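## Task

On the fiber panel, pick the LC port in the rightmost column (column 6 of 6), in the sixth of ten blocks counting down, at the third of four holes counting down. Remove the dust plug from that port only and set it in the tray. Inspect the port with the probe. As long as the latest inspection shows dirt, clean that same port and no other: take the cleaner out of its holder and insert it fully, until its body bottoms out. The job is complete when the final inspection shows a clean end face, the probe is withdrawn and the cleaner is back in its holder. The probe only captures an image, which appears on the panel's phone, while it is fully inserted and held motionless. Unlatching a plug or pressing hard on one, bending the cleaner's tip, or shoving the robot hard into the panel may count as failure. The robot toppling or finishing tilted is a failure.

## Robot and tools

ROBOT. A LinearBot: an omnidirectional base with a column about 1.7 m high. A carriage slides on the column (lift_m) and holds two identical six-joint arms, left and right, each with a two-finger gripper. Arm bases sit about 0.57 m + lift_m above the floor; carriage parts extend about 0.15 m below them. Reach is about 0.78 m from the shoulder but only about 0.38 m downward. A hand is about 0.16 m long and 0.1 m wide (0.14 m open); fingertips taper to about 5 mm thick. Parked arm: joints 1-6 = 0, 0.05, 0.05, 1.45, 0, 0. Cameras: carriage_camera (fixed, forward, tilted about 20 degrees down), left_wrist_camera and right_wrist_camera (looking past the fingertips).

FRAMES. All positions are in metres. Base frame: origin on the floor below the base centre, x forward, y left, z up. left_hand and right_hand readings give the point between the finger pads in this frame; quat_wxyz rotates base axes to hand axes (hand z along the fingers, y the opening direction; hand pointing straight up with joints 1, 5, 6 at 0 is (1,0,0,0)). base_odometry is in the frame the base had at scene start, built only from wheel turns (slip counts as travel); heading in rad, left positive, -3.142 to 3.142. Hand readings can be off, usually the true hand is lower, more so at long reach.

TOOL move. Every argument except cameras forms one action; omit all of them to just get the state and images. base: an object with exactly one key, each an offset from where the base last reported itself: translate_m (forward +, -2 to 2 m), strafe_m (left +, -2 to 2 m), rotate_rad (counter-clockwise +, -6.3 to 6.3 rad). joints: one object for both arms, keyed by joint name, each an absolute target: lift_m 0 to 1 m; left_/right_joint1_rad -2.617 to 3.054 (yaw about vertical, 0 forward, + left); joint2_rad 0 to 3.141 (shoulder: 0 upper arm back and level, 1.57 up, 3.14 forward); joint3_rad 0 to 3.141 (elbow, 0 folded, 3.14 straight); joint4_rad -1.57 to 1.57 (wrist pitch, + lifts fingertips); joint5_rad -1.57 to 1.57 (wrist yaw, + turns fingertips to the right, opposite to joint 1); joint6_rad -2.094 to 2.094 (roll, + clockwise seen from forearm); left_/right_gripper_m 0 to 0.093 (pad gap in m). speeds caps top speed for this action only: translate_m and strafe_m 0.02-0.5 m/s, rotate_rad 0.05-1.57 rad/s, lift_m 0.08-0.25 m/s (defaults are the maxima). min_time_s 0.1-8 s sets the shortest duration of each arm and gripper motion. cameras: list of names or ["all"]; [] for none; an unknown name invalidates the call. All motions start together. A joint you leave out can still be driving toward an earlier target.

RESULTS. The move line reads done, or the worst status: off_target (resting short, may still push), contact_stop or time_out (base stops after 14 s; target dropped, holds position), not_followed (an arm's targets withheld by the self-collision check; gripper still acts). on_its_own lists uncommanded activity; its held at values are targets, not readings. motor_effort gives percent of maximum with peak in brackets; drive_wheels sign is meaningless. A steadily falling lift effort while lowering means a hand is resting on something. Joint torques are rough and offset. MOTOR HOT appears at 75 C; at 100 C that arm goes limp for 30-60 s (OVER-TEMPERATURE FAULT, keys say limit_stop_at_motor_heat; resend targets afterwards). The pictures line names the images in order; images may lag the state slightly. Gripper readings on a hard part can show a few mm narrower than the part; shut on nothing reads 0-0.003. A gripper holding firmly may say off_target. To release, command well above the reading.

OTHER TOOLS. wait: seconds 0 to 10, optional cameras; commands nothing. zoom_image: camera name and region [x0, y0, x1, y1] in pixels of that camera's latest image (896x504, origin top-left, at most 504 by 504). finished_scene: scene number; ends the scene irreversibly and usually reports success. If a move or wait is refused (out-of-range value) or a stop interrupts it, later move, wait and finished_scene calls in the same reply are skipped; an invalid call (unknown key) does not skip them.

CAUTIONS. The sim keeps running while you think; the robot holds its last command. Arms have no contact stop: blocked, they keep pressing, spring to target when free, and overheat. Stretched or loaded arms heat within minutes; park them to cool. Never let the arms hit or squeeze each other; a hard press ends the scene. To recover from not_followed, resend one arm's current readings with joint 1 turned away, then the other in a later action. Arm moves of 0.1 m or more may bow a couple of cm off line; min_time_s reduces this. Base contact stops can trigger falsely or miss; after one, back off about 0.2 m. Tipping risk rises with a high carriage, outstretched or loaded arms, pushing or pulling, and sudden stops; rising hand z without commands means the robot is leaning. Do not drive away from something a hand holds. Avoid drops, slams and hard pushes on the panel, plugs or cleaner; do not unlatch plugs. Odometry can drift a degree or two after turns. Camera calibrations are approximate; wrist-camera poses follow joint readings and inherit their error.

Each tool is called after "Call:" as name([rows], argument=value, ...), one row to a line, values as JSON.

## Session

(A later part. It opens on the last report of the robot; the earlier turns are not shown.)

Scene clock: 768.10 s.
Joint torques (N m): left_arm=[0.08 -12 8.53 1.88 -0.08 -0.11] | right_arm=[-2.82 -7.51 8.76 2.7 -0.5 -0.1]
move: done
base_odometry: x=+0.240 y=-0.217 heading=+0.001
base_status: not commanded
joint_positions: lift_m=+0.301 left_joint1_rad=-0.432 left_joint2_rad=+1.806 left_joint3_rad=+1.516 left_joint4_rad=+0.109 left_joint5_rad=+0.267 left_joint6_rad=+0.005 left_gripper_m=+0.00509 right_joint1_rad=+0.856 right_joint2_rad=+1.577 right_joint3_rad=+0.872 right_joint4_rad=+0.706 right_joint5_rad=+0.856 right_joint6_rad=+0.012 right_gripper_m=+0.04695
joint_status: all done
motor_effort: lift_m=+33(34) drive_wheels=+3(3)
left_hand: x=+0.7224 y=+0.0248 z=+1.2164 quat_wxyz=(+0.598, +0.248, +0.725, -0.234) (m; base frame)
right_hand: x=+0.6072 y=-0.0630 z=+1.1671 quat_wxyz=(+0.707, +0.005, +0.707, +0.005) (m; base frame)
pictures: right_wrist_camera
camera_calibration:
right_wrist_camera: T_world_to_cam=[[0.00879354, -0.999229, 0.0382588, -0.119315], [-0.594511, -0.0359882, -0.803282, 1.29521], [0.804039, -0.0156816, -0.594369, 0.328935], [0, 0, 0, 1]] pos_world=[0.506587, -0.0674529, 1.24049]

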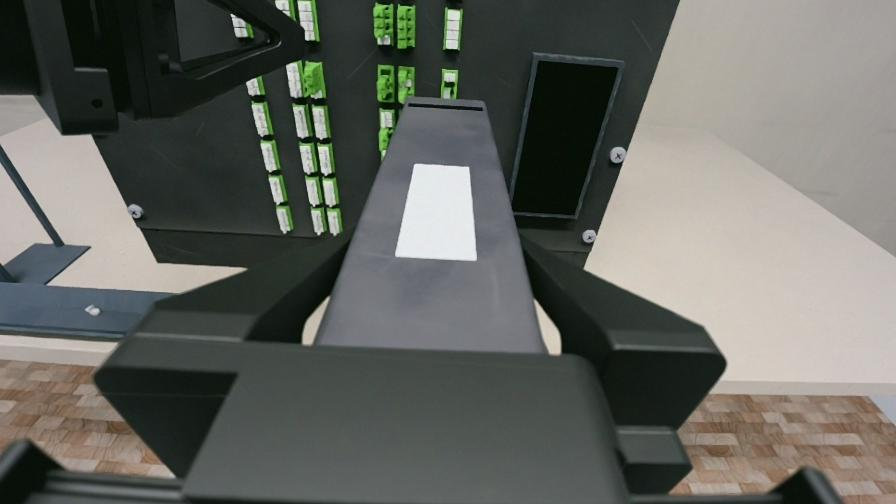

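Call:
move(joints={"right_joint6_rad":0.03}, min_time_s=1, cameras=[])

Call:
move(joints={"lift_m":0.302}, speeds={"lift_m":0.08}, cameras=[])

Call:
move(joints={"lift_m":0.3005}, speeds={"lift_m":0.08}, cameras=["right_wrist_camera"])

Scene clock: 778.07 s.
Joint torques (N m): left_arm=[0.34 -12.03 8.49 1.87 -0.07 -0.11] | right_arm=[-2.81 -7.53 8.75 2.69 -0.53 0.19]
move: done
base_odometry: x=+0.240 y=-0.217 heading=+0.001
base_status: not commanded
joint_positions: lift_m=+0.301 left_joint1_rad=-0.432 left_joint2_rad=+1.806 left_joint3_rad=+1.516 left_joint4_rad=+0.109 left_joint5_rad=+0.267 left_joint6_rad=+0.005 left_gripper_m=+0.00509 right_joint1_rad=+0.856 right_joint2_rad=+1.577 right_joint3_rad=+0.872 right_joint4_rad=+0.706 right_joint5_rad=+0.856 right_joint6_rad=+0.018 right_gripper_m=+0.04695
joint_status: all done
motor_effort: lift_m=+33(33) drive_wheels=+3(3)
left_hand: x=+0.7224 y=+0.0248 z=+1.2164 quat_wxyz=(+0.598, +0.248, +0.725, -0.234) (m; base frame)
right_hand: x=+0.6072 y=-0.0630 z=+1.1671 quat_wxyz=(+0.707, +0.007, +0.707, +0.007) (m; base frame)
pictures: none
No camera images: "cameras" was empty.

Scene clock: 778.43 s.
Joint torques (N m): left_arm=[0.02 -11.9 8.55 1.86 -0.02 -0.09] | right_arm=[-2.81 -7.5 8.75 2.72 -0.53 0.17]
move: done
base_odometry: x=+0.240 y=-0.217 heading=+0.001
base_status: not commanded
joint_positions: lift_m=+0.302 left_joint1_rad=-0.432 left_joint2_rad=+1.806 left_joint3_rad=+1.516 left_joint4_rad=+0.109 left_joint5_rad=+0.267 left_joint6_rad=+0.005 left_gripper_m=+0.00509 right_joint1_rad=+0.856 right_joint2_rad=+1.577 right_joint3_rad=+0.872 right_joint4_rad=+0.704 right_joint5_rad=+0.856 right_joint6_rad=+0.020 right_gripper_m=+0.04695
joint_status: all done
motor_effort: lift_m=+35(40) drive_wheels=+3(3)
left_hand: x=+0.7224 y=+0.0248 z=+1.2179 quat_wxyz=(+0.599, +0.248, +0.725, -0.234) (m; base frame)
right_hand: x=+0.6072 y=-0.0630 z=+1.1680 quat_wxyz=(+0.707, +0.007, +0.707, +0.007) (m; base frame)
pictures: none
No camera images: "cameras" was empty.

Scene clock: 778.80 s.
Joint torques (N m): left_arm=[0.18 -11.9 8.46 1.87 -0.08 -0.08] | right_arm=[-2.76 -7.5 8.75 2.7 -0.52 0.17]
move: done
base_odometry: x=+0.240 y=-0.217 heading=+0.001
base_status: not commanded
joint_positions: lift_m=+0.301 left_joint1_rad=-0.432 left_joint2_rad=+1.806 left_joint3_rad=+1.516 left_joint4_rad=+0.109 left_joint5_rad=+0.267 left_joint6_rad=+0.005 left_gripper_m=+0.00509 right_joint1_rad=+0.856 right_joint2_rad=+1.577 right_joint3_rad=+0.872 right_joint4_rad=+0.706 right_joint5_rad=+0.855 right_joint6_rad=+0.020 right_gripper_m=+0.04695
joint_status: all done
motor_effort: lift_m=+33(34) drive_wheels=+3(3)
left_hand: x=+0.7224 y=+0.0248 z=+1.2165 quat_wxyz=(+0.599, +0.248, +0.725, -0.234) (m; base frame)
right_hand: x=+0.6073 y=-0.0629 z=+1.1671 quat_wxyz=(+0.707, +0.007, +0.707, +0.008) (m; base frame)
pictures: right_wrist_camera
camera_calibration:
right_wrist_camera: T_world_to_cam=[[0.00956021, -0.999487, 0.0305805, -0.110777], [-0.594473, -0.0302716, -0.803546, 1.29592], [0.804059, -0.0104972, -0.594457, 0.32928], [0, 0, 0, 1]] pos_world=[0.50669, -0.0680335, 1.24046]

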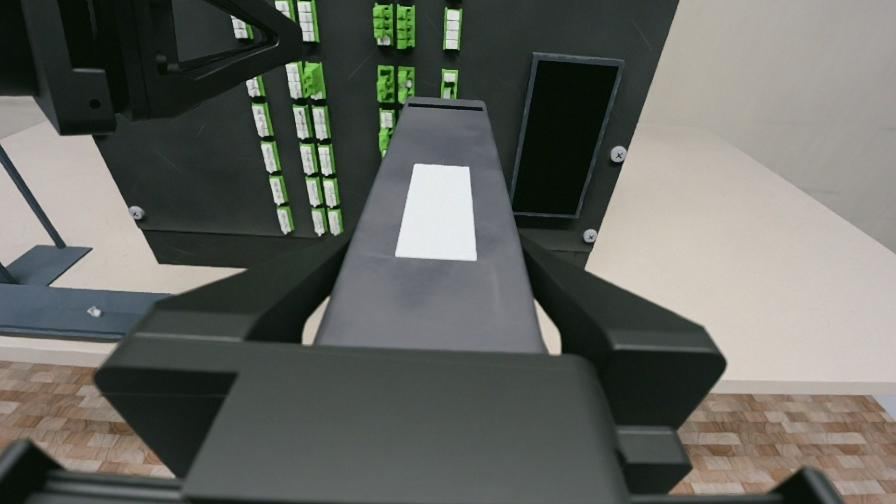

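Call:
move(base={"translate_m":0.003}, speeds={"translate_m":0.02}, cameras=[])

Call:
move(joints={"lift_m":0.303}, speeds={"lift_m":0.08}, cameras=[])

Call:
move(joints={"lift_m":0.301}, speeds={"lift_m":0.08}, cameras=[])

Call:
move(joints={"right_joint6_rad":-0.01}, min_time_s=0.5, cameras=[])

Call:
move(joints={"right_joint6_rad":0.03}, min_time_s=0.5, cameras=["right_wrist_camera","left_wrist_camera"])

Scene clock: 791.20 s.
Joint torques (N m): left_arm=[0.46 -12.15 8.42 1.88 -0.08 -0.11] | right_arm=[-3.56 -7.43 8.7 2.69 -0.65 0.15]
move: done
base_odometry: x=+0.242 y=-0.217 heading=+0.001
base_status: done
joint_positions: lift_m=+0.301 left_joint1_rad=-0.432 left_joint2_rad=+1.806 left_joint3_rad=+1.516 left_joint4_rad=+0.109 left_joint5_rad=+0.267 left_joint6_rad=+0.005 left_gripper_m=+0.00509 right_joint1_rad=+0.865 right_joint2_rad=+1.577 right_joint3_rad=+0.872 right_joint4_rad=+0.706 right_joint5_rad=+0.870 right_joint6_rad=+0.021 right_gripper_m=+0.04695
joint_status: not commanded
motor_effort: lift_m=+33(33) drive_wheels=+4(7)
left_hand: x=+0.7224 y=+0.0248 z=+1.2165 quat_wxyz=(+0.599, +0.248, +0.725, -0.234) (m; base frame)
right_hand: x=+0.6050 y=-0.0620 z=+1.1672 quat_wxyz=(+0.707, +0.010, +0.707, +0.006) (m; base frame)
pictures: none
No camera images: "cameras" was empty.

Scene clock: 791.60 s.
Joint torques (N m): left_arm=[0.16 -11.85 8.36 1.86 -0.08 -0.12] | right_arm=[-3.49 -7.45 8.81 2.76 -0.66 0.1]
move: done
base_odometry: x=+0.242 y=-0.217 heading=+0.001
base_status: not commanded
joint_positions: lift_m=+0.303 left_joint1_rad=-0.432 left_joint2_rad=+1.805 left_joint3_rad=+1.517 left_joint4_rad=+0.109 left_joint5_rad=+0.267 left_joint6_rad=+0.005 left_gripper_m=+0.00509 right_joint1_rad=+0.865 right_joint2_rad=+1.577 right_joint3_rad=+0.871 right_joint4_rad=+0.700 right_joint5_rad=+0.870 right_joint6_rad=+0.026 right_gripper_m=+0.04695
joint_status: all done
motor_effort: lift_m=+35(42) drive_wheels=+4(4)
left_hand: x=+0.7223 y=+0.0248 z=+1.2197 quat_wxyz=(+0.599, +0.248, +0.724, -0.234) (m; base frame)
right_hand: x=+0.6049 y=-0.0620 z=+1.1681 quat_wxyz=(+0.706, +0.009, +0.708, +0.006) (m; base frame)
pictures: none
No camera images: "cameras" was empty.

Scene clock: 792.00 s.
Joint torques (N m): left_arm=[0.25 -12.01 8.42 1.86 -0.08 -0.12] | right_arm=[-3.55 -7.56 8.8 2.71 -0.68 0.11]
move: done
base_odometry: x=+0.242 y=-0.217 heading=+0.001
base_status: not commanded
joint_positions: lift_m=+0.301 left_joint1_rad=-0.432 left_joint2_rad=+1.805 left_joint3_rad=+1.517 left_joint4_rad=+0.108 left_joint5_rad=+0.267 left_joint6_rad=+0.005 left_gripper_m=+0.00509 right_joint1_rad=+0.865 right_joint2_rad=+1.577 right_joint3_rad=+0.871 right_joint4_rad=+0.704 right_joint5_rad=+0.869 right_joint6_rad=+0.026 right_gripper_m=+0.04695
joint_status: all done
motor_effort: lift_m=+34(35) drive_wheels=+4(4)
left_hand: x=+0.7223 y=+0.0249 z=+1.2175 quat_wxyz=(+0.599, +0.248, +0.725, -0.234) (m; base frame)
right_hand: x=+0.6049 y=-0.0620 z=+1.1669 quat_wxyz=(+0.707, +0.010, +0.707, +0.007) (m; base frame)
pictures: none
No camera images: "cameras" was empty.

Scene clock: 792.80 s.
Joint torques (N m): left_arm=[0.34 -11.97 8.39 1.86 -0.06 -0.09] | right_arm=[-3.54 -7.45 8.8 2.71 -0.67 -0.29]
move: off_target
base_odometry: x=+0.242 y=-0.217 heading=+0.001
base_status: not commanded
joint_positions: lift_m=+0.301 left_joint1_rad=-0.432 left_joint2_rad=+1.805 left_joint3_rad=+1.517 left_joint4_rad=+0.108 left_joint5_rad=+0.267 left_joint6_rad=+0.005 left_gripper_m=+0.00509 right_joint1_rad=+0.865 right_joint2_rad=+1.577 right_joint3_rad=+0.871 right_joint4_rad=+0.704 right_joint5_rad=+0.869 right_joint6_rad=+0.017 right_gripper_m=+0.04695
joint_status: right_joint6_rad off_target (ended at +0.018, target -0.010)
motor_effort: lift_m=+34(34) drive_wheels=+4(4)
left_hand: x=+0.7223 y=+0.0249 z=+1.2175 quat_wxyz=(+0.599, +0.248, +0.725, -0.234) (m; base frame)
right_hand: x=+0.6049 y=-0.0620 z=+1.1670 quat_wxyz=(+0.707, +0.007, +0.707, +0.004) (m; base frame)
pictures: none
No camera images: "cameras" was empty.

Scene clock: 793.60 s.
Joint torques (N m): left_arm=[0.17 -11.95 8.39 1.86 -0.1 -0.11] | right_arm=[-3.55 -7.45 8.81 2.71 -0.67 0.15]
move: done
base_odometry: x=+0.242 y=-0.217 heading=+0.001
base_status: not commanded
joint_positions: lift_m=+0.301 left_joint1_rad=-0.432 left_joint2_rad=+1.805 left_joint3_rad=+1.517 left_joint4_rad=+0.108 left_joint5_rad=+0.267 left_joint6_rad=+0.005 left_gripper_m=+0.00509 right_joint1_rad=+0.865 right_joint2_rad=+1.577 right_joint3_rad=+0.871 right_joint4_rad=+0.704 right_joint5_rad=+0.869 right_joint6_rad=+0.021 right_gripper_m=+0.04695
joint_status: all done
motor_effort: lift_m=+34(34) drive_wheels=+4(4)
left_hand: x=+0.7223 y=+0.0249 z=+1.2175 quat_wxyz=(+0.599, +0.248, +0.725, -0.234) (m; base frame)
right_hand: x=+0.6049 y=-0.0620 z=+1.1670 quat_wxyz=(+0.707, +0.009, +0.707, +0.006) (m; base frame)
pictures: left_wrist_camera, right_wrist_camera
camera_calibration:
left_wrist_camera: T_world_to_cam=[[-0.643885, -0.762891, 0.0583908, 0.417075], [-0.560433, 0.418298, -0.714802, 1.27208], [0.520891, -0.492974, -0.696885, 0.610855], [0, 0, 0, 1]] pos_world=[0.663275, 0.0872086, 1.31063]
right_wrist_camera: T_world_to_cam=[[0.00472708, -0.999502, 0.0312138, -0.107605], [-0.595836, -0.0278833, -0.802622, 1.29443], [0.803092, -0.0148042, -0.595671, 0.332849], [0, 0, 0, 1]] pos_world=[0.50447, -0.0665307, 1.24057]

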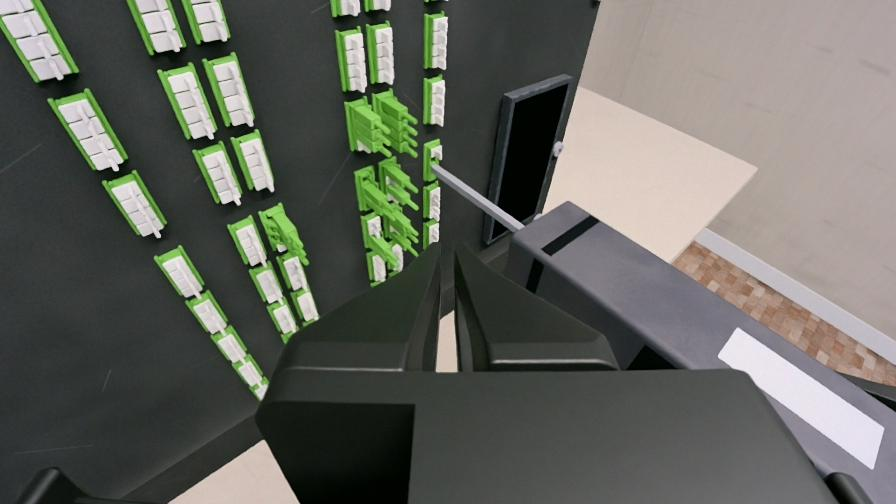

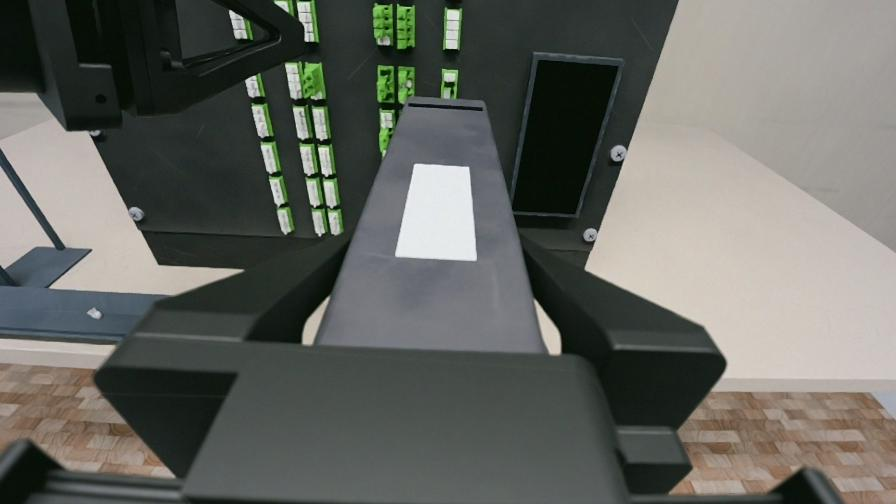

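Call:
move(base={"translate_m":-0.004}, speeds={"translate_m":0.02}, cameras=[])

Call:
wait(seconds=3, cameras=["right_wrist_camera"])

Call:
zoom_image(camera="right_wrist_camera", region=[430, 60, 466, 104])

Scene clock: 798.33 s.
Joint torques (N m): left_arm=[0.25 -11.85 8.59 1.83 -0.05 -0.06] | right_arm=[-2.35 -7.46 8.84 2.72 -0.42 0.15]
move: done
base_odometry: x=+0.239 y=-0.217 heading=+0.001
base_status: done
joint_positions: lift_m=+0.301 left_joint1_rad=-0.431 left_joint2_rad=+1.805 left_joint3_rad=+1.517 left_joint4_rad=+0.108 left_joint5_rad=+0.266 left_joint6_rad=+0.005 left_gripper_m=+0.00509 right_joint1_rad=+0.850 right_joint2_rad=+1.577 right_joint3_rad=+0.871 right_joint4_rad=+0.705 right_joint5_rad=+0.846 right_joint6_rad=+0.021 right_gripper_m=+0.04695
joint_status: not commanded
motor_effort: lift_m=+34(34) drive_wheels=+3(6)
left_hand: x=+0.7224 y=+0.0251 z=+1.2175 quat_wxyz=(+0.599, +0.248, +0.725, -0.234) (m; base frame)
right_hand: x=+0.6085 y=-0.0636 z=+1.1671 quat_wxyz=(+0.707, +0.006, +0.707, +0.009) (m; base frame)
pictures: none
No camera images: "cameras" was empty.

Scene clock: 801.33 s.
Joint torques (N m): left_arm=[0.23 -11.92 8.34 1.85 -0.03 -0.09] | right_arm=[-2.28 -7.47 8.83 2.72 -0.43 0.15]
base_odometry: x=+0.239 y=-0.217 heading=+0.001
base_status: done
joint_positions: lift_m=+0.301 left_joint1_rad=-0.431 left_joint2_rad=+1.805 left_joint3_rad=+1.517 left_joint4_rad=+0.108 left_joint5_rad=+0.266 left_joint6_rad=+0.005 left_gripper_m=+0.00509 right_joint1_rad=+0.850 right_joint2_rad=+1.577 right_joint3_rad=+0.871 right_joint4_rad=+0.705 right_joint5_rad=+0.846 right_joint6_rad=+0.021 right_gripper_m=+0.04695
joint_status: not commanded
motor_effort: lift_m=+34(34) drive_wheels=+3(6)
left_hand: x=+0.7224 y=+0.0251 z=+1.2175 quat_wxyz=(+0.599, +0.248, +0.725, -0.234) (m; base frame)
right_hand: x=+0.6085 y=-0.0636 z=+1.1671 quat_wxyz=(+0.707, +0.006, +0.707, +0.009) (m; base frame)
wait: 3.00 s; at rest by 0.27 s
pictures: right_wrist_camera
camera_calibration:
right_wrist_camera: T_world_to_cam=[[0.0134333, -0.999454, 0.0302013, -0.113393], [-0.595241, -0.0322623, -0.802899, 1.29634], [0.803435, -0.00719147, -0.595349, 0.329906], [0, 0, 0, 1]] pos_world=[0.5081, -0.069136, 1.24066]

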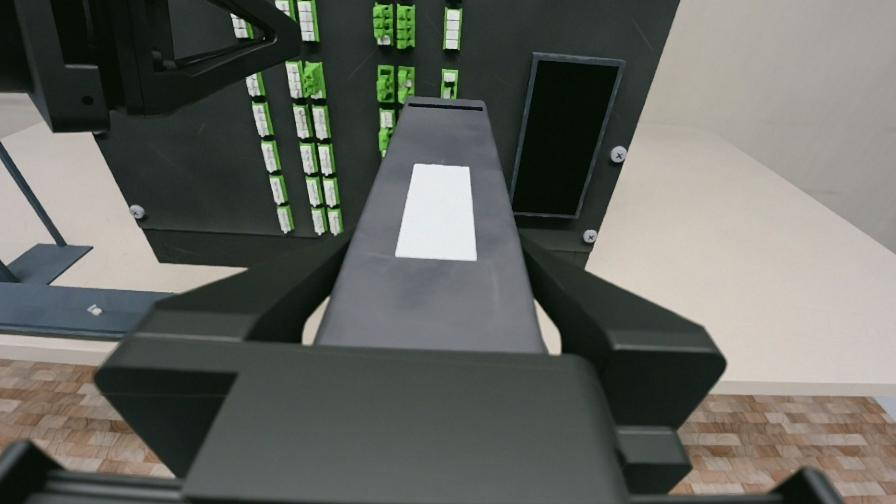

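Scaled by 11.455 from the camera's 896x504 image, which has a finer 1280x720 frame.

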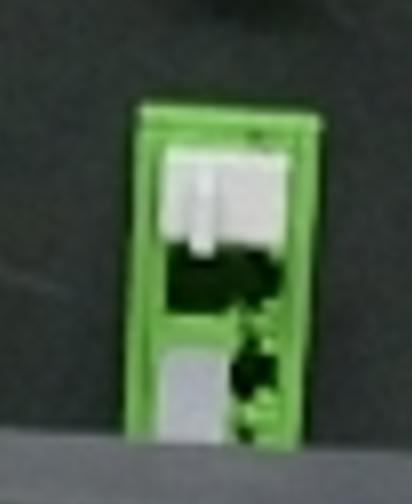

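Call:
move(base={"strafe_m":0.003}, joints={"right_joint5_rad":0.838}, speeds={"strafe_m":0.02}, min_time_s=1, cameras=[])

Call:
move(joints={"lift_m":0.3025}, speeds={"lift_m":0.08}, cameras=[])

Call:
move(joints={"lift_m":0.3015}, speeds={"lift_m":0.08}, cameras=[])

Scene clock: 821.27 s.
Joint torques (N m): left_arm=[-0.01 -11.88 8.46 1.91 -0.02 -0.05] | right_arm=[-2.33 -7.46 8.81 2.71 -0.16 0.13]
move: done
base_odometry: x=+0.239 y=-0.214 heading=+0.000
base_status: done
joint_positions: lift_m=+0.301 left_joint1_rad=-0.429 left_joint2_rad=+1.805 left_joint3_rad=+1.517 left_joint4_rad=+0.108 left_joint5_rad=+0.266 left_joint6_rad=+0.005 left_gripper_m=+0.00509 right_joint1_rad=+0.851 right_joint2_rad=+1.577 right_joint3_rad=+0.871 right_joint4_rad=+0.705 right_joint5_rad=+0.854 right_joint6_rad=+0.023 right_gripper_m=+0.04695
joint_status: all done
motor_effort: lift_m=+34(34) drive_wheels=+3(10)
left_hand: x=+0.7231 y=+0.0262 z=+1.2175 quat_wxyz=(+0.599, +0.247, +0.725, -0.233) (m; base frame)
right_hand: x=+0.6084 y=-0.0649 z=+1.1671 quat_wxyz=(+0.707, +0.009, +0.707, +0.007) (m; base frame)
pictures: none
No camera images: "cameras" was empty.

Scene clock: 821.63 s.
Joint torques (N m): left_arm=[-0.02 -12.03 8.39 1.85 -0.09 -0.11] | right_arm=[-2.32 -7.47 8.79 2.73 -0.17 0.12]
move: done
base_odometry: x=+0.239 y=-0.214 heading=+0.000
base_status: not commanded
joint_positions: lift_m=+0.302 left_joint1_rad=-0.429 left_joint2_rad=+1.805 left_joint3_rad=+1.517 left_joint4_rad=+0.109 left_joint5_rad=+0.266 left_joint6_rad=+0.005 left_gripper_m=+0.00509 right_joint1_rad=+0.851 right_joint2_rad=+1.577 right_joint3_rad=+0.871 right_joint4_rad=+0.703 right_joint5_rad=+0.854 right_joint6_rad=+0.023 right_gripper_m=+0.04695
joint_status: all done
motor_effort: lift_m=+35(36) drive_wheels=+3(3)
left_hand: x=+0.7231 y=+0.0262 z=+1.2191 quat_wxyz=(+0.600, +0.247, +0.725, -0.233) (m; base frame)
right_hand: x=+0.6084 y=-0.0649 z=+1.1682 quat_wxyz=(+0.707, +0.009, +0.708, +0.006) (m; base frame)
pictures: none
No camera images: "cameras" was empty.

Scene clock: 821.93 s.
Joint torques (N m): left_arm=[0.02 -11.74 8.46 1.89 0.01 -0.12] | right_arm=[-2.32 -7.58 8.8 2.73 -0.18 0.12]
move: done
base_odometry: x=+0.239 y=-0.214 heading=+0.000
base_status: not commanded
joint_positions: lift_m=+0.301 left_joint1_rad=-0.429 left_joint2_rad=+1.805 left_joint3_rad=+1.517 left_joint4_rad=+0.109 left_joint5_rad=+0.266 left_joint6_rad=+0.005 left_gripper_m=+0.00509 right_joint1_rad=+0.851 right_joint2_rad=+1.577 right_joint3_rad=+0.871 right_joint4_rad=+0.704 right_joint5_rad=+0.854 right_joint6_rad=+0.024 right_gripper_m=+0.04695
joint_status: all done
motor_effort: lift_m=+34(35) drive_wheels=+3(3)
left_hand: x=+0.7231 y=+0.0262 z=+1.2183 quat_wxyz=(+0.600, +0.247, +0.725, -0.233) (m; base frame)
right_hand: x=+0.6084 y=-0.0649 z=+1.1673 quat_wxyz=(+0.707, +0.009, +0.707, +0.007) (m; base frame)
pictures: none
No camera images: "cameras" was empty.

Call:
move(base={"translate_m":-0.016}, speeds={"translate_m":0.03}, cameras=["right_wrist_camera"])

Call:
move(base={"translate_m":0.014}, speeds={"translate_m":0.03}, cameras=["right_wrist_camera"])

Scene clock: 830.23 s.
Joint torques (N m): left_arm=[-0.03 -11.85 8.44 1.88 -0.02 -0.07] | right_arm=[1.62 -8.51 8.01 2.72 0.57 0.12]
move: done
base_odometry: x=+0.223 y=-0.214 heading=+0.000
base_status: done
joint_positions: lift_m=+0.301 left_joint1_rad=-0.429 left_joint2_rad=+1.805 left_joint3_rad=+1.517 left_joint4_rad=+0.109 left_joint5_rad=+0.266 left_joint6_rad=+0.005 left_gripper_m=+0.00509 right_joint1_rad=+0.804 right_joint2_rad=+1.588 right_joint3_rad=+0.882 right_joint4_rad=+0.708 right_joint5_rad=+0.781 right_joint6_rad=+0.024 right_gripper_m=+0.04695
joint_status: not commanded
motor_effort: lift_m=+34(34) drive_wheels=+1(6)
left_hand: x=+0.7231 y=+0.0262 z=+1.2183 quat_wxyz=(+0.600, +0.247, +0.725, -0.233) (m; base frame)
right_hand: x=+0.6215 y=-0.0683 z=+1.1678 quat_wxyz=(+0.707, +0.001, +0.707, +0.017) (m; base frame)
pictures: right_wrist_camera
camera_calibration:
right_wrist_camera: T_world_to_cam=[[0.0312784, -0.999155, 0.026647, -0.125249], [-0.59347, -0.0400171, -0.803861, 1.30391], [0.804248, 0.0093293, -0.59422, 0.319163], [0, 0, 0, 1]] pos_world=[0.521061, -0.0759421, 1.24115]

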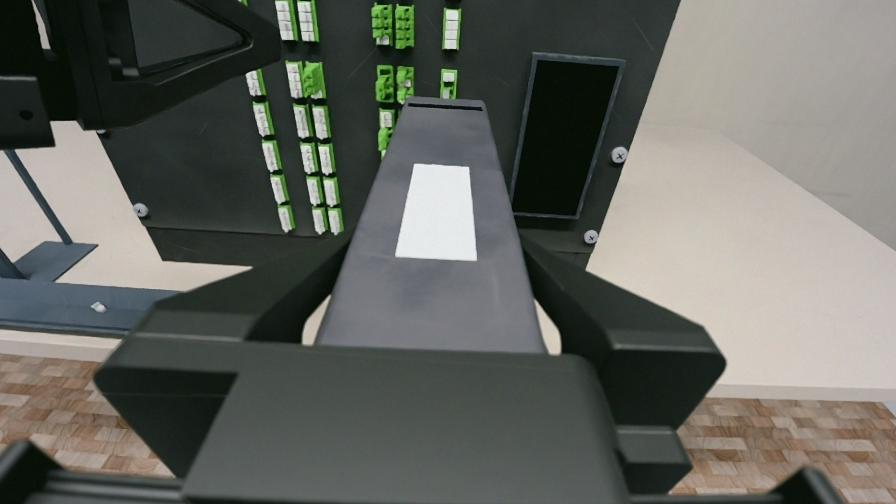

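Scene clock: 831.13 s.
Joint torques (N m): left_arm=[-0.02 -11.88 8.34 1.84 -0.06 -0.11] | right_arm=[-2.41 -8.54 8.12 2.68 -0.25 0.11]
move: done
base_odometry: x=+0.237 y=-0.214 heading=+0.001
base_status: done
joint_positions: lift_m=+0.301 left_joint1_rad=-0.429 left_joint2_rad=+1.805 left_joint3_rad=+1.517 left_joint4_rad=+0.109 left_joint5_rad=+0.266 left_joint6_rad=+0.005 left_gripper_m=+0.00509 right_joint1_rad=+0.851 right_joint2_rad=+1.588 right_joint3_rad=+0.881 right_joint4_rad=+0.708 right_joint5_rad=+0.862 right_joint6_rad=+0.024 right_gripper_m=+0.04695
joint_status: not commanded
motor_effort: lift_m=+34(34) drive_wheels=+3(5)
left_hand: x=+0.7231 y=+0.0262 z=+1.2183 quat_wxyz=(+0.600, +0.247, +0.725, -0.233) (m; base frame)
right_hand: x=+0.6101 y=-0.0638 z=+1.1675 quat_wxyz=(+0.707, +0.013, +0.707, +0.005) (m; base frame)
pictures: right_wrist_camera
camera_calibration:
right_wrist_camera: T_world_to_cam=[[-0.00145221, -0.999653, 0.0263166, -0.100003], [-0.59495, -0.0202886, -0.803507, 1.29881], [0.803762, -0.0168239, -0.594713, 0.327245], [0, 0, 0, 1]] pos_world=[0.509554, -0.068112, 1.24085]

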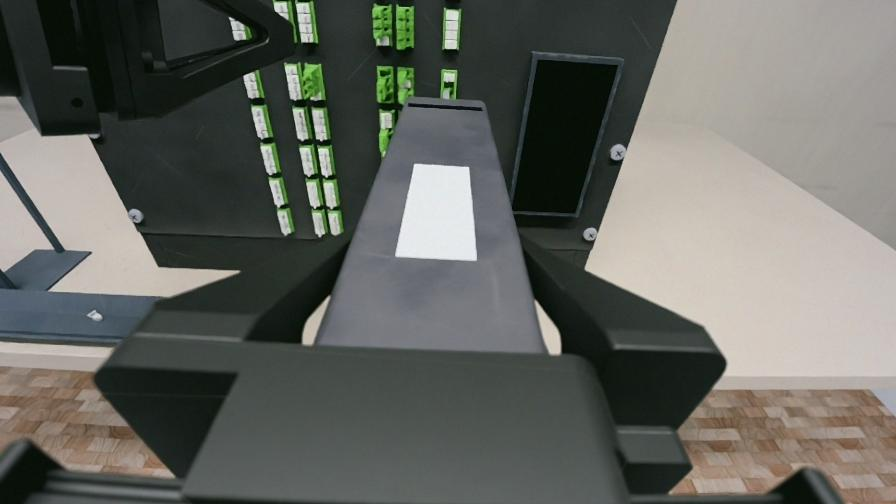

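Call:
zoom_image(camera="right_wrist_camera", region=[396, 50, 496, 115])

Call:
zoom_image(camera="right_wrist_camera", region=[120, 0, 640, 300])

Scaled by 5.040 from the camera's 896x504 image, which has a finer 1280x720 frame.

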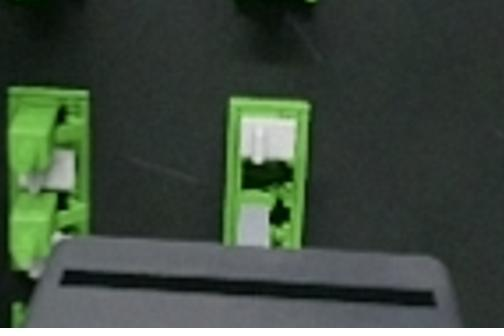

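Region (120, 0, 640, 300) is 520x300 pixels. A region can be at most 504 by 504 pixels.

Call:
move(joints={"right_joint6_rad":-0.005}, min_time_s=0.5, cameras=[])

Call:
move(joints={"lift_m":0.3025}, speeds={"lift_m":0.08}, cameras=[])

Call:
move(base={"strafe_m":-0.002}, speeds={"strafe_m":0.02}, cameras=[])

Call:
move(base={"strafe_m":0.001}, joints={"lift_m":0.301}, speeds={"strafe_m":0.02}, cameras=["right_wrist_camera"])

Call:
zoom_image(camera="right_wrist_camera", region=[396, 50, 496, 115])

Scene clock: 857.63 s.
Joint torques (N m): left_arm=[0.08 -11.89 8.34 1.81 -0.07 -0.11] | right_arm=[-2.39 -8.54 8.03 2.68 -0.25 -0.27]
move: off_target
base_odometry: x=+0.237 y=-0.214 heading=+0.001
base_status: not commanded
joint_positions: lift_m=+0.301 left_joint1_rad=-0.429 left_joint2_rad=+1.805 left_joint3_rad=+1.517 left_joint4_rad=+0.109 left_joint5_rad=+0.266 left_joint6_rad=+0.005 left_gripper_m=+0.00509 right_joint1_rad=+0.851 right_joint2_rad=+1.588 right_joint3_rad=+0.881 right_joint4_rad=+0.708 right_joint5_rad=+0.862 right_joint6_rad=+0.021 right_gripper_m=+0.04695
joint_status: right_joint6_rad off_target (ended at +0.021, target -0.005)
motor_effort: lift_m=+34(34) drive_wheels=+3(3)
left_hand: x=+0.7231 y=+0.0262 z=+1.2183 quat_wxyz=(+0.600, +0.247, +0.725, -0.233) (m; base frame)
right_hand: x=+0.6101 y=-0.0638 z=+1.1675 quat_wxyz=(+0.707, +0.011, +0.707, +0.004) (m; base frame)
pictures: none
No camera images: "cameras" was empty.

Scene clock: 857.93 s.
Joint torques (N m): left_arm=[0.02 -11.96 8.51 1.85 -0.02 -0.09] | right_arm=[-2.32 -8.53 8.09 2.68 -0.24 -0.26]
move: done
base_odometry: x=+0.237 y=-0.214 heading=+0.001
base_status: not commanded
joint_positions: lift_m=+0.302 left_joint1_rad=-0.429 left_joint2_rad=+1.805 left_joint3_rad=+1.517 left_joint4_rad=+0.109 left_joint5_rad=+0.266 left_joint6_rad=+0.005 left_gripper_m=+0.00509 right_joint1_rad=+0.851 right_joint2_rad=+1.588 right_joint3_rad=+0.880 right_joint4_rad=+0.707 right_joint5_rad=+0.861 right_joint6_rad=+0.020 right_gripper_m=+0.04695
joint_status: all done
motor_effort: lift_m=+35(39) drive_wheels=+3(3)
left_hand: x=+0.7231 y=+0.0262 z=+1.2191 quat_wxyz=(+0.600, +0.247, +0.725, -0.233) (m; base frame)
right_hand: x=+0.6101 y=-0.0638 z=+1.1680 quat_wxyz=(+0.707, +0.011, +0.707, +0.004) (m; base frame)
pictures: none
No camera images: "cameras" was empty.

Scene clock: 858.53 s.
Joint torques (N m): left_arm=[0.32 -12.05 8.35 1.85 -0.04 -0.1] | right_arm=[-2.28 -8.58 8.12 2.68 -0.2 -0.19]
move: done
base_odometry: x=+0.237 y=-0.216 heading=+0.001
base_status: done
joint_positions: lift_m=+0.302 left_joint1_rad=-0.431 left_joint2_rad=+1.805 left_joint3_rad=+1.517 left_joint4_rad=+0.109 left_joint5_rad=+0.266 left_joint6_rad=+0.005 left_gripper_m=+0.00509 right_joint1_rad=+0.851 right_joint2_rad=+1.588 right_joint3_rad=+0.880 right_joint4_rad=+0.707 right_joint5_rad=+0.856 right_joint6_rad=+0.014 right_gripper_m=+0.04695
joint_status: not commanded
motor_effort: lift_m=+35(35) drive_wheels=+2(5)
left_hand: x=+0.7226 y=+0.0253 z=+1.2191 quat_wxyz=(+0.599, +0.248, +0.724, -0.234) (m; base frame)
right_hand: x=+0.6102 y=-0.0631 z=+1.1680 quat_wxyz=(+0.707, +0.007, +0.707, +0.003) (m; base frame)
pictures: none
No camera images: "cameras" was empty.

Scene clock: 859.00 s.
Joint torques (N m): left_arm=[0.02 -12.01 8.31 1.84 -0.06 -0.11] | right_arm=[-2.37 -8.4 8.08 2.66 -0.22 -0.17]
move: done
base_odometry: x=+0.237 y=-0.215 heading=+0.001
base_status: done
joint_positions: lift_m=+0.301 left_joint1_rad=-0.430 left_joint2_rad=+1.805 left_joint3_rad=+1.517 left_joint4_rad=+0.109 left_joint5_rad=+0.266 left_joint6_rad=+0.005 left_gripper_m=+0.00509 right_joint1_rad=+0.850 right_joint2_rad=+1.588 right_joint3_rad=+0.880 right_joint4_rad=+0.709 right_joint5_rad=+0.857 right_joint6_rad=+0.013 right_gripper_m=+0.04695
joint_status: all done
motor_effort: lift_m=+33(34) drive_wheels=+2(5)
left_hand: x=+0.7229 y=+0.0259 z=+1.2180 quat_wxyz=(+0.600, +0.247, +0.724, -0.233) (m; base frame)
right_hand: x=+0.6103 y=-0.0636 z=+1.1671 quat_wxyz=(+0.708, +0.008, +0.707, +0.003) (m; base frame)
pictures: right_wrist_camera
camera_calibration:
right_wrist_camera: T_world_to_cam=[[0.00152472, -0.999331, 0.0365509, -0.113515], [-0.594346, -0.0303002, -0.803639, 1.29783], [0.804208, -0.0204985, -0.593994, 0.3255], [0, 0, 0, 1]] pos_world=[0.509765, -0.0674418, 1.24048]

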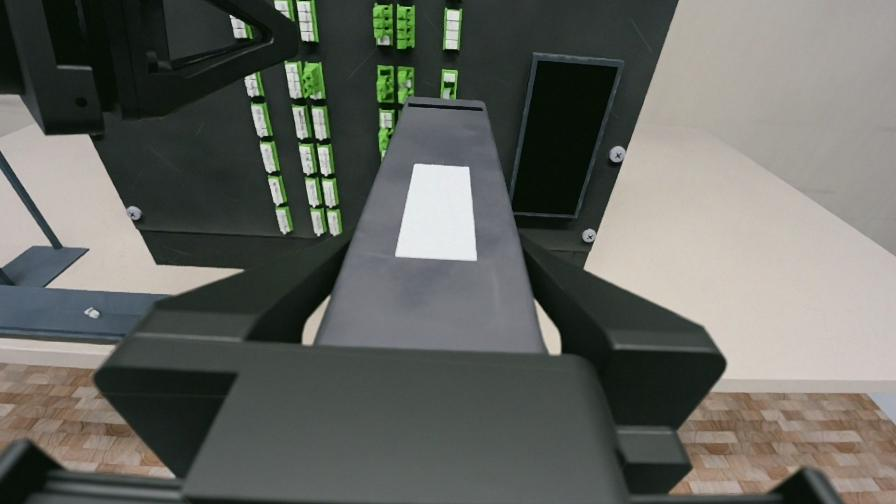

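Scaled by 5.040 from the camera's 896x504 image, which has a finer 1280x720 frame.

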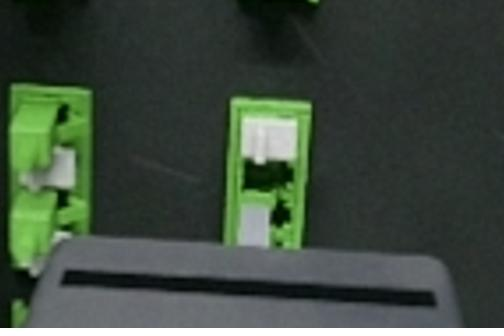

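Call:
move(base={"translate_m":0.004}, speeds={"translate_m":0.02}, cameras=[])

Call:
move(joints={"lift_m":0.3025}, speeds={"lift_m":0.08}, cameras=[])

Call:
move(joints={"lift_m":0.3005,"right_joint5_rad":0.81}, speeds={"lift_m":0.08}, cameras=[])

Call:
move(base={"strafe_m":0.001}, joints={"lift_m":0.302,"right_joint5_rad":0.83}, speeds={"strafe_m":0.02}, cameras=["left_wrist_camera","right_wrist_camera"])

Scene clock: 865.33 s.
Joint torques (N m): left_arm=[0.02 -11.97 8.43 1.88 -0.04 -0.1] | right_arm=[-3.23 -8.06 8.39 2.65 -0.36 -0.18]
move: done
base_odometry: x=+0.240 y=-0.215 heading=+0.001
base_status: done
joint_positions: lift_m=+0.301 left_joint1_rad=-0.429 left_joint2_rad=+1.805 left_joint3_rad=+1.517 left_joint4_rad=+0.109 left_joint5_rad=+0.266 left_joint6_rad=+0.005 left_gripper_m=+0.00509 right_joint1_rad=+0.861 right_joint2_rad=+1.583 right_joint3_rad=+0.877 right_joint4_rad=+0.709 right_joint5_rad=+0.873 right_joint6_rad=+0.013 right_gripper_m=+0.04695
joint_status: not commanded
motor_effort: lift_m=+33(33) drive_wheels=+4(8)
left_hand: x=+0.7231 y=+0.0263 z=+1.2180 quat_wxyz=(+0.600, +0.247, +0.725, -0.233) (m; base frame)
right_hand: x=+0.6069 y=-0.0629 z=+1.1675 quat_wxyz=(+0.708, +0.010, +0.706, +0.001) (m; base frame)
pictures: none
No camera images: "cameras" was empty.

Scene clock: 865.70 s.
Joint torques (N m): left_arm=[0.09 -11.95 8.23 1.86 0.01 -0.1] | right_arm=[-3.22 -8.06 8.49 2.67 -0.36 -0.17]
move: done
base_odometry: x=+0.240 y=-0.215 heading=+0.001
base_status: not commanded
joint_positions: lift_m=+0.302 left_joint1_rad=-0.429 left_joint2_rad=+1.805 left_joint3_rad=+1.517 left_joint4_rad=+0.109 left_joint5_rad=+0.266 left_joint6_rad=+0.005 left_gripper_m=+0.00509 right_joint1_rad=+0.861 right_joint2_rad=+1.583 right_joint3_rad=+0.876 right_joint4_rad=+0.707 right_joint5_rad=+0.873 right_joint6_rad=+0.013 right_gripper_m=+0.04695
joint_status: all done
motor_effort: lift_m=+35(42) drive_wheels=+4(4)
left_hand: x=+0.7231 y=+0.0263 z=+1.2194 quat_wxyz=(+0.600, +0.247, +0.724, -0.233) (m; base frame)
right_hand: x=+0.6068 y=-0.0630 z=+1.1681 quat_wxyz=(+0.707, +0.009, +0.707, +0.001) (m; base frame)
pictures: none
No camera images: "cameras" was empty.

Scene clock: 866.10 s.
Joint torques (N m): left_arm=[0.16 -11.95 8.54 1.87 -0.02 -0.11] | right_arm=[-3.18 -8.05 8.44 2.64 -0.64 -0.18]
move: off_target
base_odometry: x=+0.240 y=-0.215 heading=+0.001
base_status: not commanded
joint_positions: lift_m=+0.300 left_joint1_rad=-0.429 left_joint2_rad=+1.805 left_joint3_rad=+1.517 left_joint4_rad=+0.108 left_joint5_rad=+0.266 left_joint6_rad=+0.005 left_gripper_m=+0.00509 right_joint1_rad=+0.861 right_joint2_rad=+1.583 right_joint3_rad=+0.876 right_joint4_rad=+0.711 right_joint5_rad=+0.871 right_joint6_rad=+0.013 right_gripper_m=+0.04695
joint_status: right_joint5_rad off_target (ended at +0.871, target +0.810); the others done
motor_effort: lift_m=+34(35) drive_wheels=+3(4)
left_hand: x=+0.7230 y=+0.0263 z=+1.2173 quat_wxyz=(+0.599, +0.247, +0.725, -0.233) (m; base frame)
right_hand: x=+0.6069 y=-0.0628 z=+1.1670 quat_wxyz=(+0.708, +0.009, +0.706, +0.002) (m; base frame)
pictures: none
No camera images: "cameras" was empty.

Scene clock: 866.73 s.
Joint torques (N m): left_arm=[0.03 -11.75 8.5 1.85 -0.05 -0.13] | right_arm=[-3.11 -7.98 8.46 2.67 -0.44 -0.18]
move: off_target
base_odometry: x=+0.240 y=-0.214 heading=+0.001
base_status: done
joint_positions: lift_m=+0.302 left_joint1_rad=-0.429 left_joint2_rad=+1.804 left_joint3_rad=+1.517 left_joint4_rad=+0.109 left_joint5_rad=+0.266 left_joint6_rad=+0.005 left_gripper_m=+0.00509 right_joint1_rad=+0.860 right_joint2_rad=+1.583 right_joint3_rad=+0.876 right_joint4_rad=+0.708 right_joint5_rad=+0.873 right_joint6_rad=+0.013 right_gripper_m=+0.04695
joint_status: right_joint5_rad off_target (ended at +0.873, target +0.830); the others done
motor_effort: lift_m=+35(45) drive_wheels=+3(5)
left_hand: x=+0.7230 y=+0.0264 z=+1.2189 quat_wxyz=(+0.600, +0.247, +0.725, -0.233) (m; base frame)
right_hand: x=+0.6070 y=-0.0635 z=+1.1678 quat_wxyz=(+0.707, +0.010, +0.707, +0.000) (m; base frame)
pictures: left_wrist_camera, right_wrist_camera
camera_calibration:
left_wrist_camera: T_world_to_cam=[[-0.641373, -0.765043, 0.0578787, 0.417446], [-0.561051, 0.416224, -0.715528, 1.27415], [0.523319, -0.491393, -0.696183, 0.609468], [0, 0, 0, 1]] pos_world=[0.663657, 0.0885198, 1.31183]
right_wrist_camera: T_world_to_cam=[[-0.00414592, -0.999291, 0.0374311, -0.111051], [-0.595128, -0.0276153, -0.803157, 1.29642], [0.803621, -0.0256061, -0.594591, 0.3293], [0, 0, 0, 1]] pos_world=[0.506445, -0.0667387, 1.24119]

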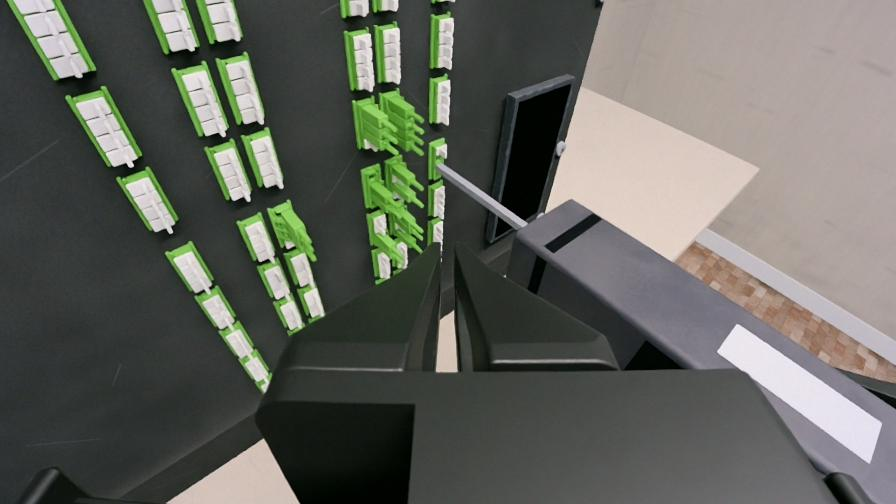

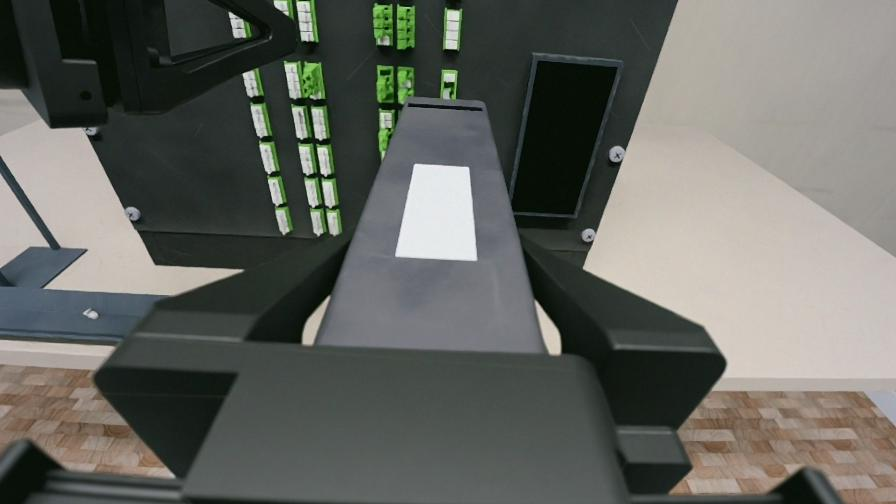

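Call:
move(joints={"lift_m":0.3}, speeds={"lift_m":0.08}, cameras=[])

Call:
move(joints={"lift_m":0.2985}, speeds={"lift_m":0.08}, cameras=[])

Call:
move(joints={"lift_m":0.297}, speeds={"lift_m":0.08}, cameras=["right_wrist_camera"])

Call:
zoom_image(camera="right_wrist_camera", region=[436, 66, 460, 104])

Scene clock: 881.60 s.
Joint torques (N m): left_arm=[-0.01 -11.86 8.24 1.89 -0.03 -0.1] | right_arm=[-3.08 -7.92 8.43 2.63 -0.45 -0.17]
move: done
base_odometry: x=+0.240 y=-0.214 heading=+0.001
base_status: not commanded
joint_positions: lift_m=+0.300 left_joint1_rad=-0.429 left_joint2_rad=+1.804 left_joint3_rad=+1.517 left_joint4_rad=+0.107 left_joint5_rad=+0.266 left_joint6_rad=+0.005 left_gripper_m=+0.00509 right_joint1_rad=+0.860 right_joint2_rad=+1.582 right_joint3_rad=+0.876 right_joint4_rad=+0.711 right_joint5_rad=+0.873 right_joint6_rad=+0.013 right_gripper_m=+0.04695
joint_status: all done
motor_effort: lift_m=+34(35) drive_wheels=+2(3)
left_hand: x=+0.7229 y=+0.0264 z=+1.2168 quat_wxyz=(+0.599, +0.247, +0.725, -0.233) (m; base frame)
right_hand: x=+0.6069 y=-0.0635 z=+1.1669 quat_wxyz=(+0.708, +0.011, +0.706, +0.002) (m; base frame)
pictures: none
No camera images: "cameras" was empty.

Scene clock: 881.97 s.
Joint torques (N m): left_arm=[0.01 -11.81 8.53 1.84 -0.05 -0.08] | right_arm=[-3.1 -7.82 8.47 2.6 -0.41 -0.16]
move: done
base_odometry: x=+0.240 y=-0.214 heading=+0.001
base_status: not commanded
joint_positions: lift_m=+0.299 left_joint1_rad=-0.429 left_joint2_rad=+1.804 left_joint3_rad=+1.517 left_joint4_rad=+0.108 left_joint5_rad=+0.266 left_joint6_rad=+0.005 left_gripper_m=+0.00509 right_joint1_rad=+0.860 right_joint2_rad=+1.580 right_joint3_rad=+0.876 right_joint4_rad=+0.714 right_joint5_rad=+0.872 right_joint6_rad=+0.013 right_gripper_m=+0.04695
joint_status: all done
motor_effort: lift_m=+33(34) drive_wheels=+2(2)
left_hand: x=+0.7230 y=+0.0264 z=+1.2154 quat_wxyz=(+0.599, +0.247, +0.725, -0.233) (m; base frame)
right_hand: x=+0.6068 y=-0.0635 z=+1.1665 quat_wxyz=(+0.709, +0.011, +0.705, +0.003) (m; base frame)
pictures: none
No camera images: "cameras" was empty.

Scene clock: 882.33 s.
Joint torques (N m): left_arm=[0.13 -11.74 8.4 1.89 -0.02 -0.11] | right_arm=[-3.11 -7.72 8.53 2.57 -0.43 -0.13]
move: done
base_odometry: x=+0.240 y=-0.214 heading=+0.001
base_status: not commanded
joint_positions: lift_m=+0.297 left_joint1_rad=-0.429 left_joint2_rad=+1.804 left_joint3_rad=+1.517 left_joint4_rad=+0.107 left_joint5_rad=+0.266 left_joint6_rad=+0.005 left_gripper_m=+0.00509 right_joint1_rad=+0.860 right_joint2_rad=+1.579 right_joint3_rad=+0.876 right_joint4_rad=+0.717 right_joint5_rad=+0.872 right_joint6_rad=+0.011 right_gripper_m=+0.04695
joint_status: all done
motor_effort: lift_m=+33(34) drive_wheels=+2(2)
left_hand: x=+0.7229 y=+0.0264 z=+1.2138 quat_wxyz=(+0.599, +0.247, +0.725, -0.233) (m; base frame)
right_hand: x=+0.6068 y=-0.0638 z=+1.1659 quat_wxyz=(+0.710, +0.011, +0.704, +0.003) (m; base frame)
pictures: right_wrist_camera
camera_calibration:
right_wrist_camera: T_world_to_cam=[[-0.00324242, -0.999512, 0.0310707, -0.104437], [-0.588911, -0.0232028, -0.807865, 1.29689], [0.808191, -0.0209173, -0.588548, 0.318919], [0, 0, 0, 1]] pos_world=[0.505669, -0.0676231, 1.23866]

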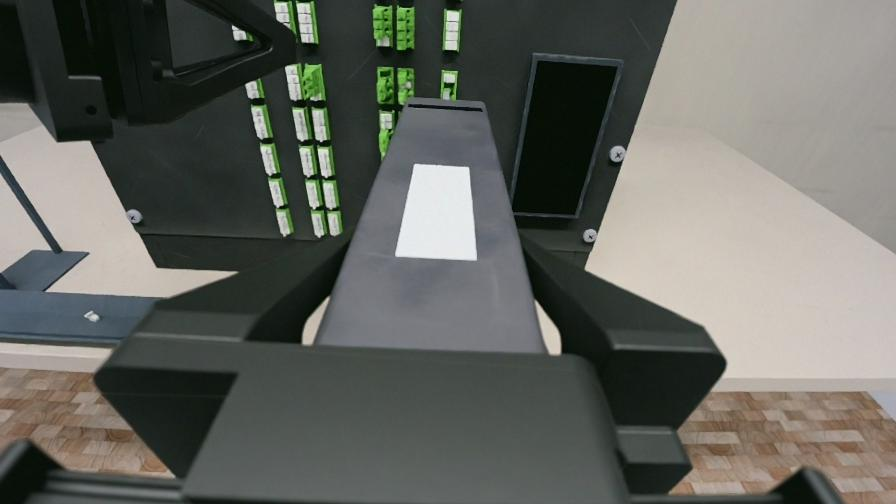

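Scaled by 13.263 from the camera's 896x504 image, which has a finer 1280x720 frame.

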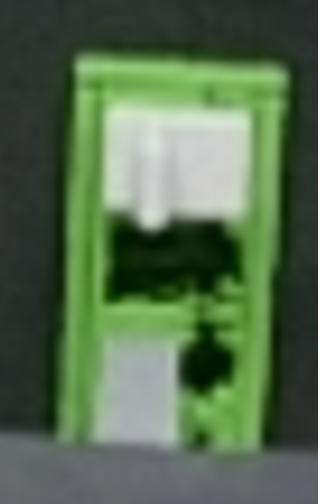

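Call:
zoom_image(camera="right_wrist_camera", region=[500, 40, 640, 240])

Scaled by 2.520 from the camera's 896x504 image, which has a finer 1280x720 frame.

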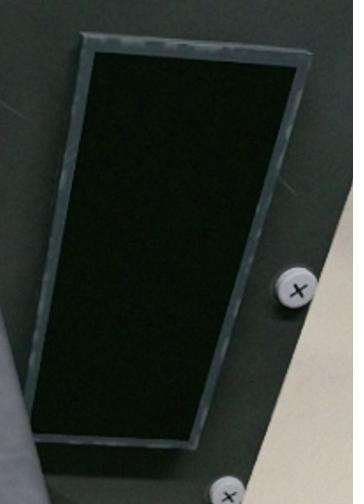

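Call:
move(joints={"lift_m":0.3015,"right_joint5_rad":0.84}, base={"strafe_m":-0.003}, speeds={"lift_m":0.08,"strafe_m":0.02}, cameras=[])

Call:
move(base={"strafe_m":-0.002}, speeds={"lift_m":0.08,"strafe_m":0.02}, cameras=["right_wrist_camera"])

Scene clock: 897.07 s.
Joint torques (N m): left_arm=[0.03 -11.71 8.25 1.82 -0.04 -0.09] | right_arm=[-3 -7.71 8.5 2.72 -0.28 -0.14]
move: done
base_odometry: x=+0.240 y=-0.217 heading=+0.001
base_status: done
joint_positions: lift_m=+0.301 left_joint1_rad=-0.430 left_joint2_rad=+1.803 left_joint3_rad=+1.519 left_joint4_rad=+0.109 left_joint5_rad=+0.265 left_joint6_rad=+0.005 left_gripper_m=+0.00509 right_joint1_rad=+0.859 right_joint2_rad=+1.579 right_joint3_rad=+0.876 right_joint4_rad=+0.704 right_joint5_rad=+0.865 right_joint6_rad=+0.011 right_gripper_m=+0.04695
joint_status: all done
motor_effort: lift_m=+34(38) drive_wheels=+3(6)
left_hand: x=+0.7226 y=+0.0259 z=+1.2207 quat_wxyz=(+0.601, +0.247, +0.723, -0.233) (m; base frame)
right_hand: x=+0.6070 y=-0.0628 z=+1.1681 quat_wxyz=(+0.707, +0.006, +0.707, +0.002) (m; base frame)
pictures: none
No camera images: "cameras" was empty.

"speeds": lift_m has a speed but no command beside it: command lift_m too, or leave its speed out

Call:
move(base={"strafe_m":-0.004}, joints={"right_joint5_rad":0.83}, speeds={"strafe_m":0.02}, cameras=[])

Call:
move(joints={"lift_m":0.303}, speeds={"lift_m":0.08}, cameras=[])

Call:
move(joints={"lift_m":0.3005}, speeds={"lift_m":0.08}, cameras=["right_wrist_camera","left_wrist_camera"])

Scene clock: 901.57 s.
Joint torques (N m): left_arm=[0.14 -11.51 8.25 1.86 -0.07 -0.09] | right_arm=[-2.97 -7.76 8.5 2.72 -0.27 -0.12]
move: done
base_odometry: x=+0.240 y=-0.221 heading=+0.002
base_status: done
joint_positions: lift_m=+0.301 left_joint1_rad=-0.430 left_joint2_rad=+1.803 left_joint3_rad=+1.519 left_joint4_rad=+0.109 left_joint5_rad=+0.265 left_joint6_rad=+0.005 left_gripper_m=+0.00509 right_joint1_rad=+0.859 right_joint2_rad=+1.579 right_joint3_rad=+0.876 right_joint4_rad=+0.704 right_joint5_rad=+0.855 right_joint6_rad=+0.009 right_gripper_m=+0.04695
joint_status: all done
motor_effort: lift_m=+34(34) drive_wheels=+3(6)
left_hand: x=+0.7227 y=+0.0261 z=+1.2207 quat_wxyz=(+0.601, +0.247, +0.723, -0.233) (m; base frame)
right_hand: x=+0.6071 y=-0.0613 z=+1.1681 quat_wxyz=(+0.707, +0.002, +0.707, +0.005) (m; base frame)
pictures: none
No camera images: "cameras" was empty.

Scene clock: 901.93 s.
Joint torques (N m): left_arm=[-0.03 -11.7 8.29 1.88 -0.02 -0.06] | right_arm=[-3.02 -7.8 8.5 2.77 -0.25 -0.12]
move: done
base_odometry: x=+0.240 y=-0.221 heading=+0.002
base_status: not commanded
joint_positions: lift_m=+0.303 left_joint1_rad=-0.430 left_joint2_rad=+1.803 left_joint3_rad=+1.519 left_joint4_rad=+0.110 left_joint5_rad=+0.265 left_joint6_rad=+0.005 left_gripper_m=+0.00509 right_joint1_rad=+0.859 right_joint2_rad=+1.579 right_joint3_rad=+0.876 right_joint4_rad=+0.700 right_joint5_rad=+0.854 right_joint6_rad=+0.009 right_gripper_m=+0.04695
joint_status: all done
motor_effort: lift_m=+35(38) drive_wheels=+3(3)
left_hand: x=+0.7227 y=+0.0261 z=+1.2221 quat_wxyz=(+0.602, +0.247, +0.723, -0.233) (m; base frame)
right_hand: x=+0.6071 y=-0.0612 z=+1.1686 quat_wxyz=(+0.706, +0.001, +0.708, +0.003) (m; base frame)
pictures: none
No camera images: "cameras" was empty.

Scene clock: 902.33 s.
Joint torques (N m): left_arm=[0.03 -11.67 8.34 1.85 0 -0.09] | right_arm=[-2.95 -7.75 8.49 2.71 -0.24 -0.12]
move: done
base_odometry: x=+0.240 y=-0.221 heading=+0.002
base_status: not commanded
joint_positions: lift_m=+0.300 left_joint1_rad=-0.430 left_joint2_rad=+1.803 left_joint3_rad=+1.519 left_joint4_rad=+0.108 left_joint5_rad=+0.265 left_joint6_rad=+0.005 left_gripper_m=+0.00509 right_joint1_rad=+0.858 right_joint2_rad=+1.579 right_joint3_rad=+0.876 right_joint4_rad=+0.705 right_joint5_rad=+0.854 right_joint6_rad=+0.009 right_gripper_m=+0.04695
joint_status: all done
motor_effort: lift_m=+34(34) drive_wheels=+3(3)
left_hand: x=+0.7226 y=+0.0261 z=+1.2193 quat_wxyz=(+0.601, +0.247, +0.724, -0.233) (m; base frame)
right_hand: x=+0.6072 y=-0.0613 z=+1.1672 quat_wxyz=(+0.707, +0.002, +0.707, +0.005) (m; base frame)
pictures: left_wrist_camera, right_wrist_camera
camera_calibration:
left_wrist_camera: T_world_to_cam=[[-0.641831, -0.764722, 0.0570314, 0.41836], [-0.558861, 0.415531, -0.717641, 1.27538], [0.525098, -0.492477, -0.694074, 0.606025], [0, 0, 0, 1]] pos_world=[0.663056, 0.0884198, 1.31203]
right_wrist_camera: T_world_to_cam=[[0.0125764, -0.999052, 0.0416742, -0.12398], [-0.594377, -0.0409842, -0.803142, 1.29493], [0.804088, -0.0146696, -0.594329, 0.328985], [0, 0, 0, 1]] pos_world=[0.5067, -0.0659653, 1.2407]

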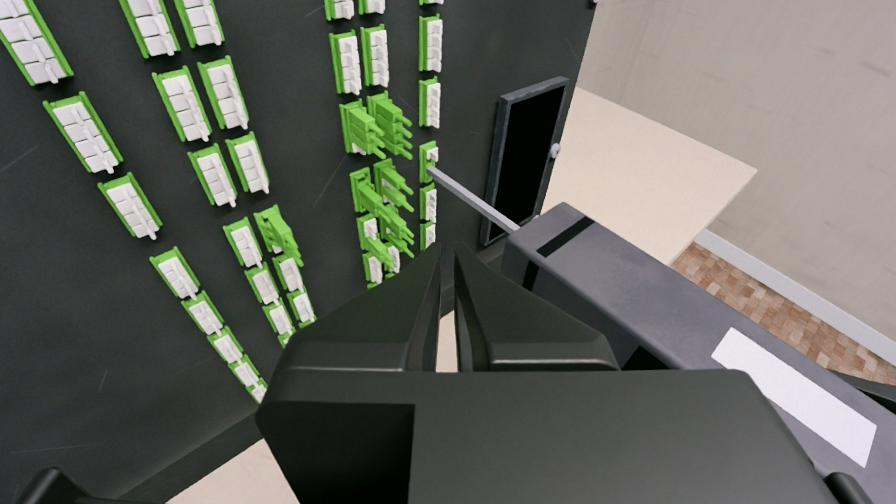

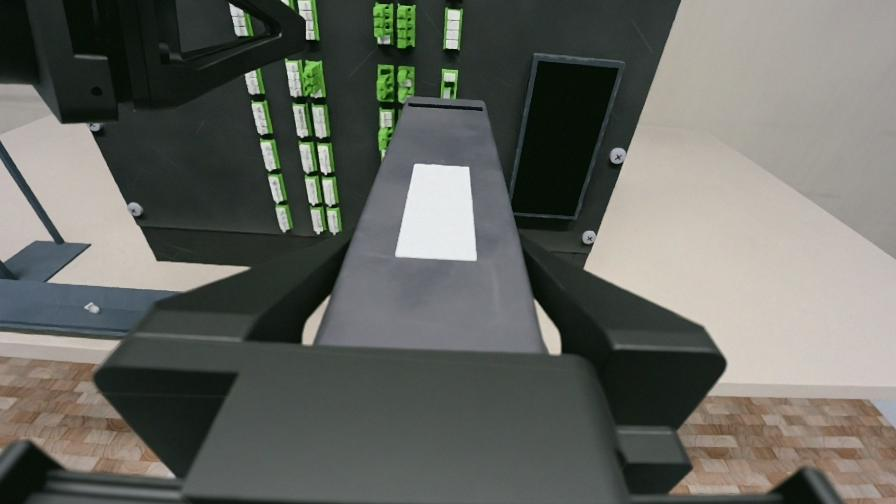

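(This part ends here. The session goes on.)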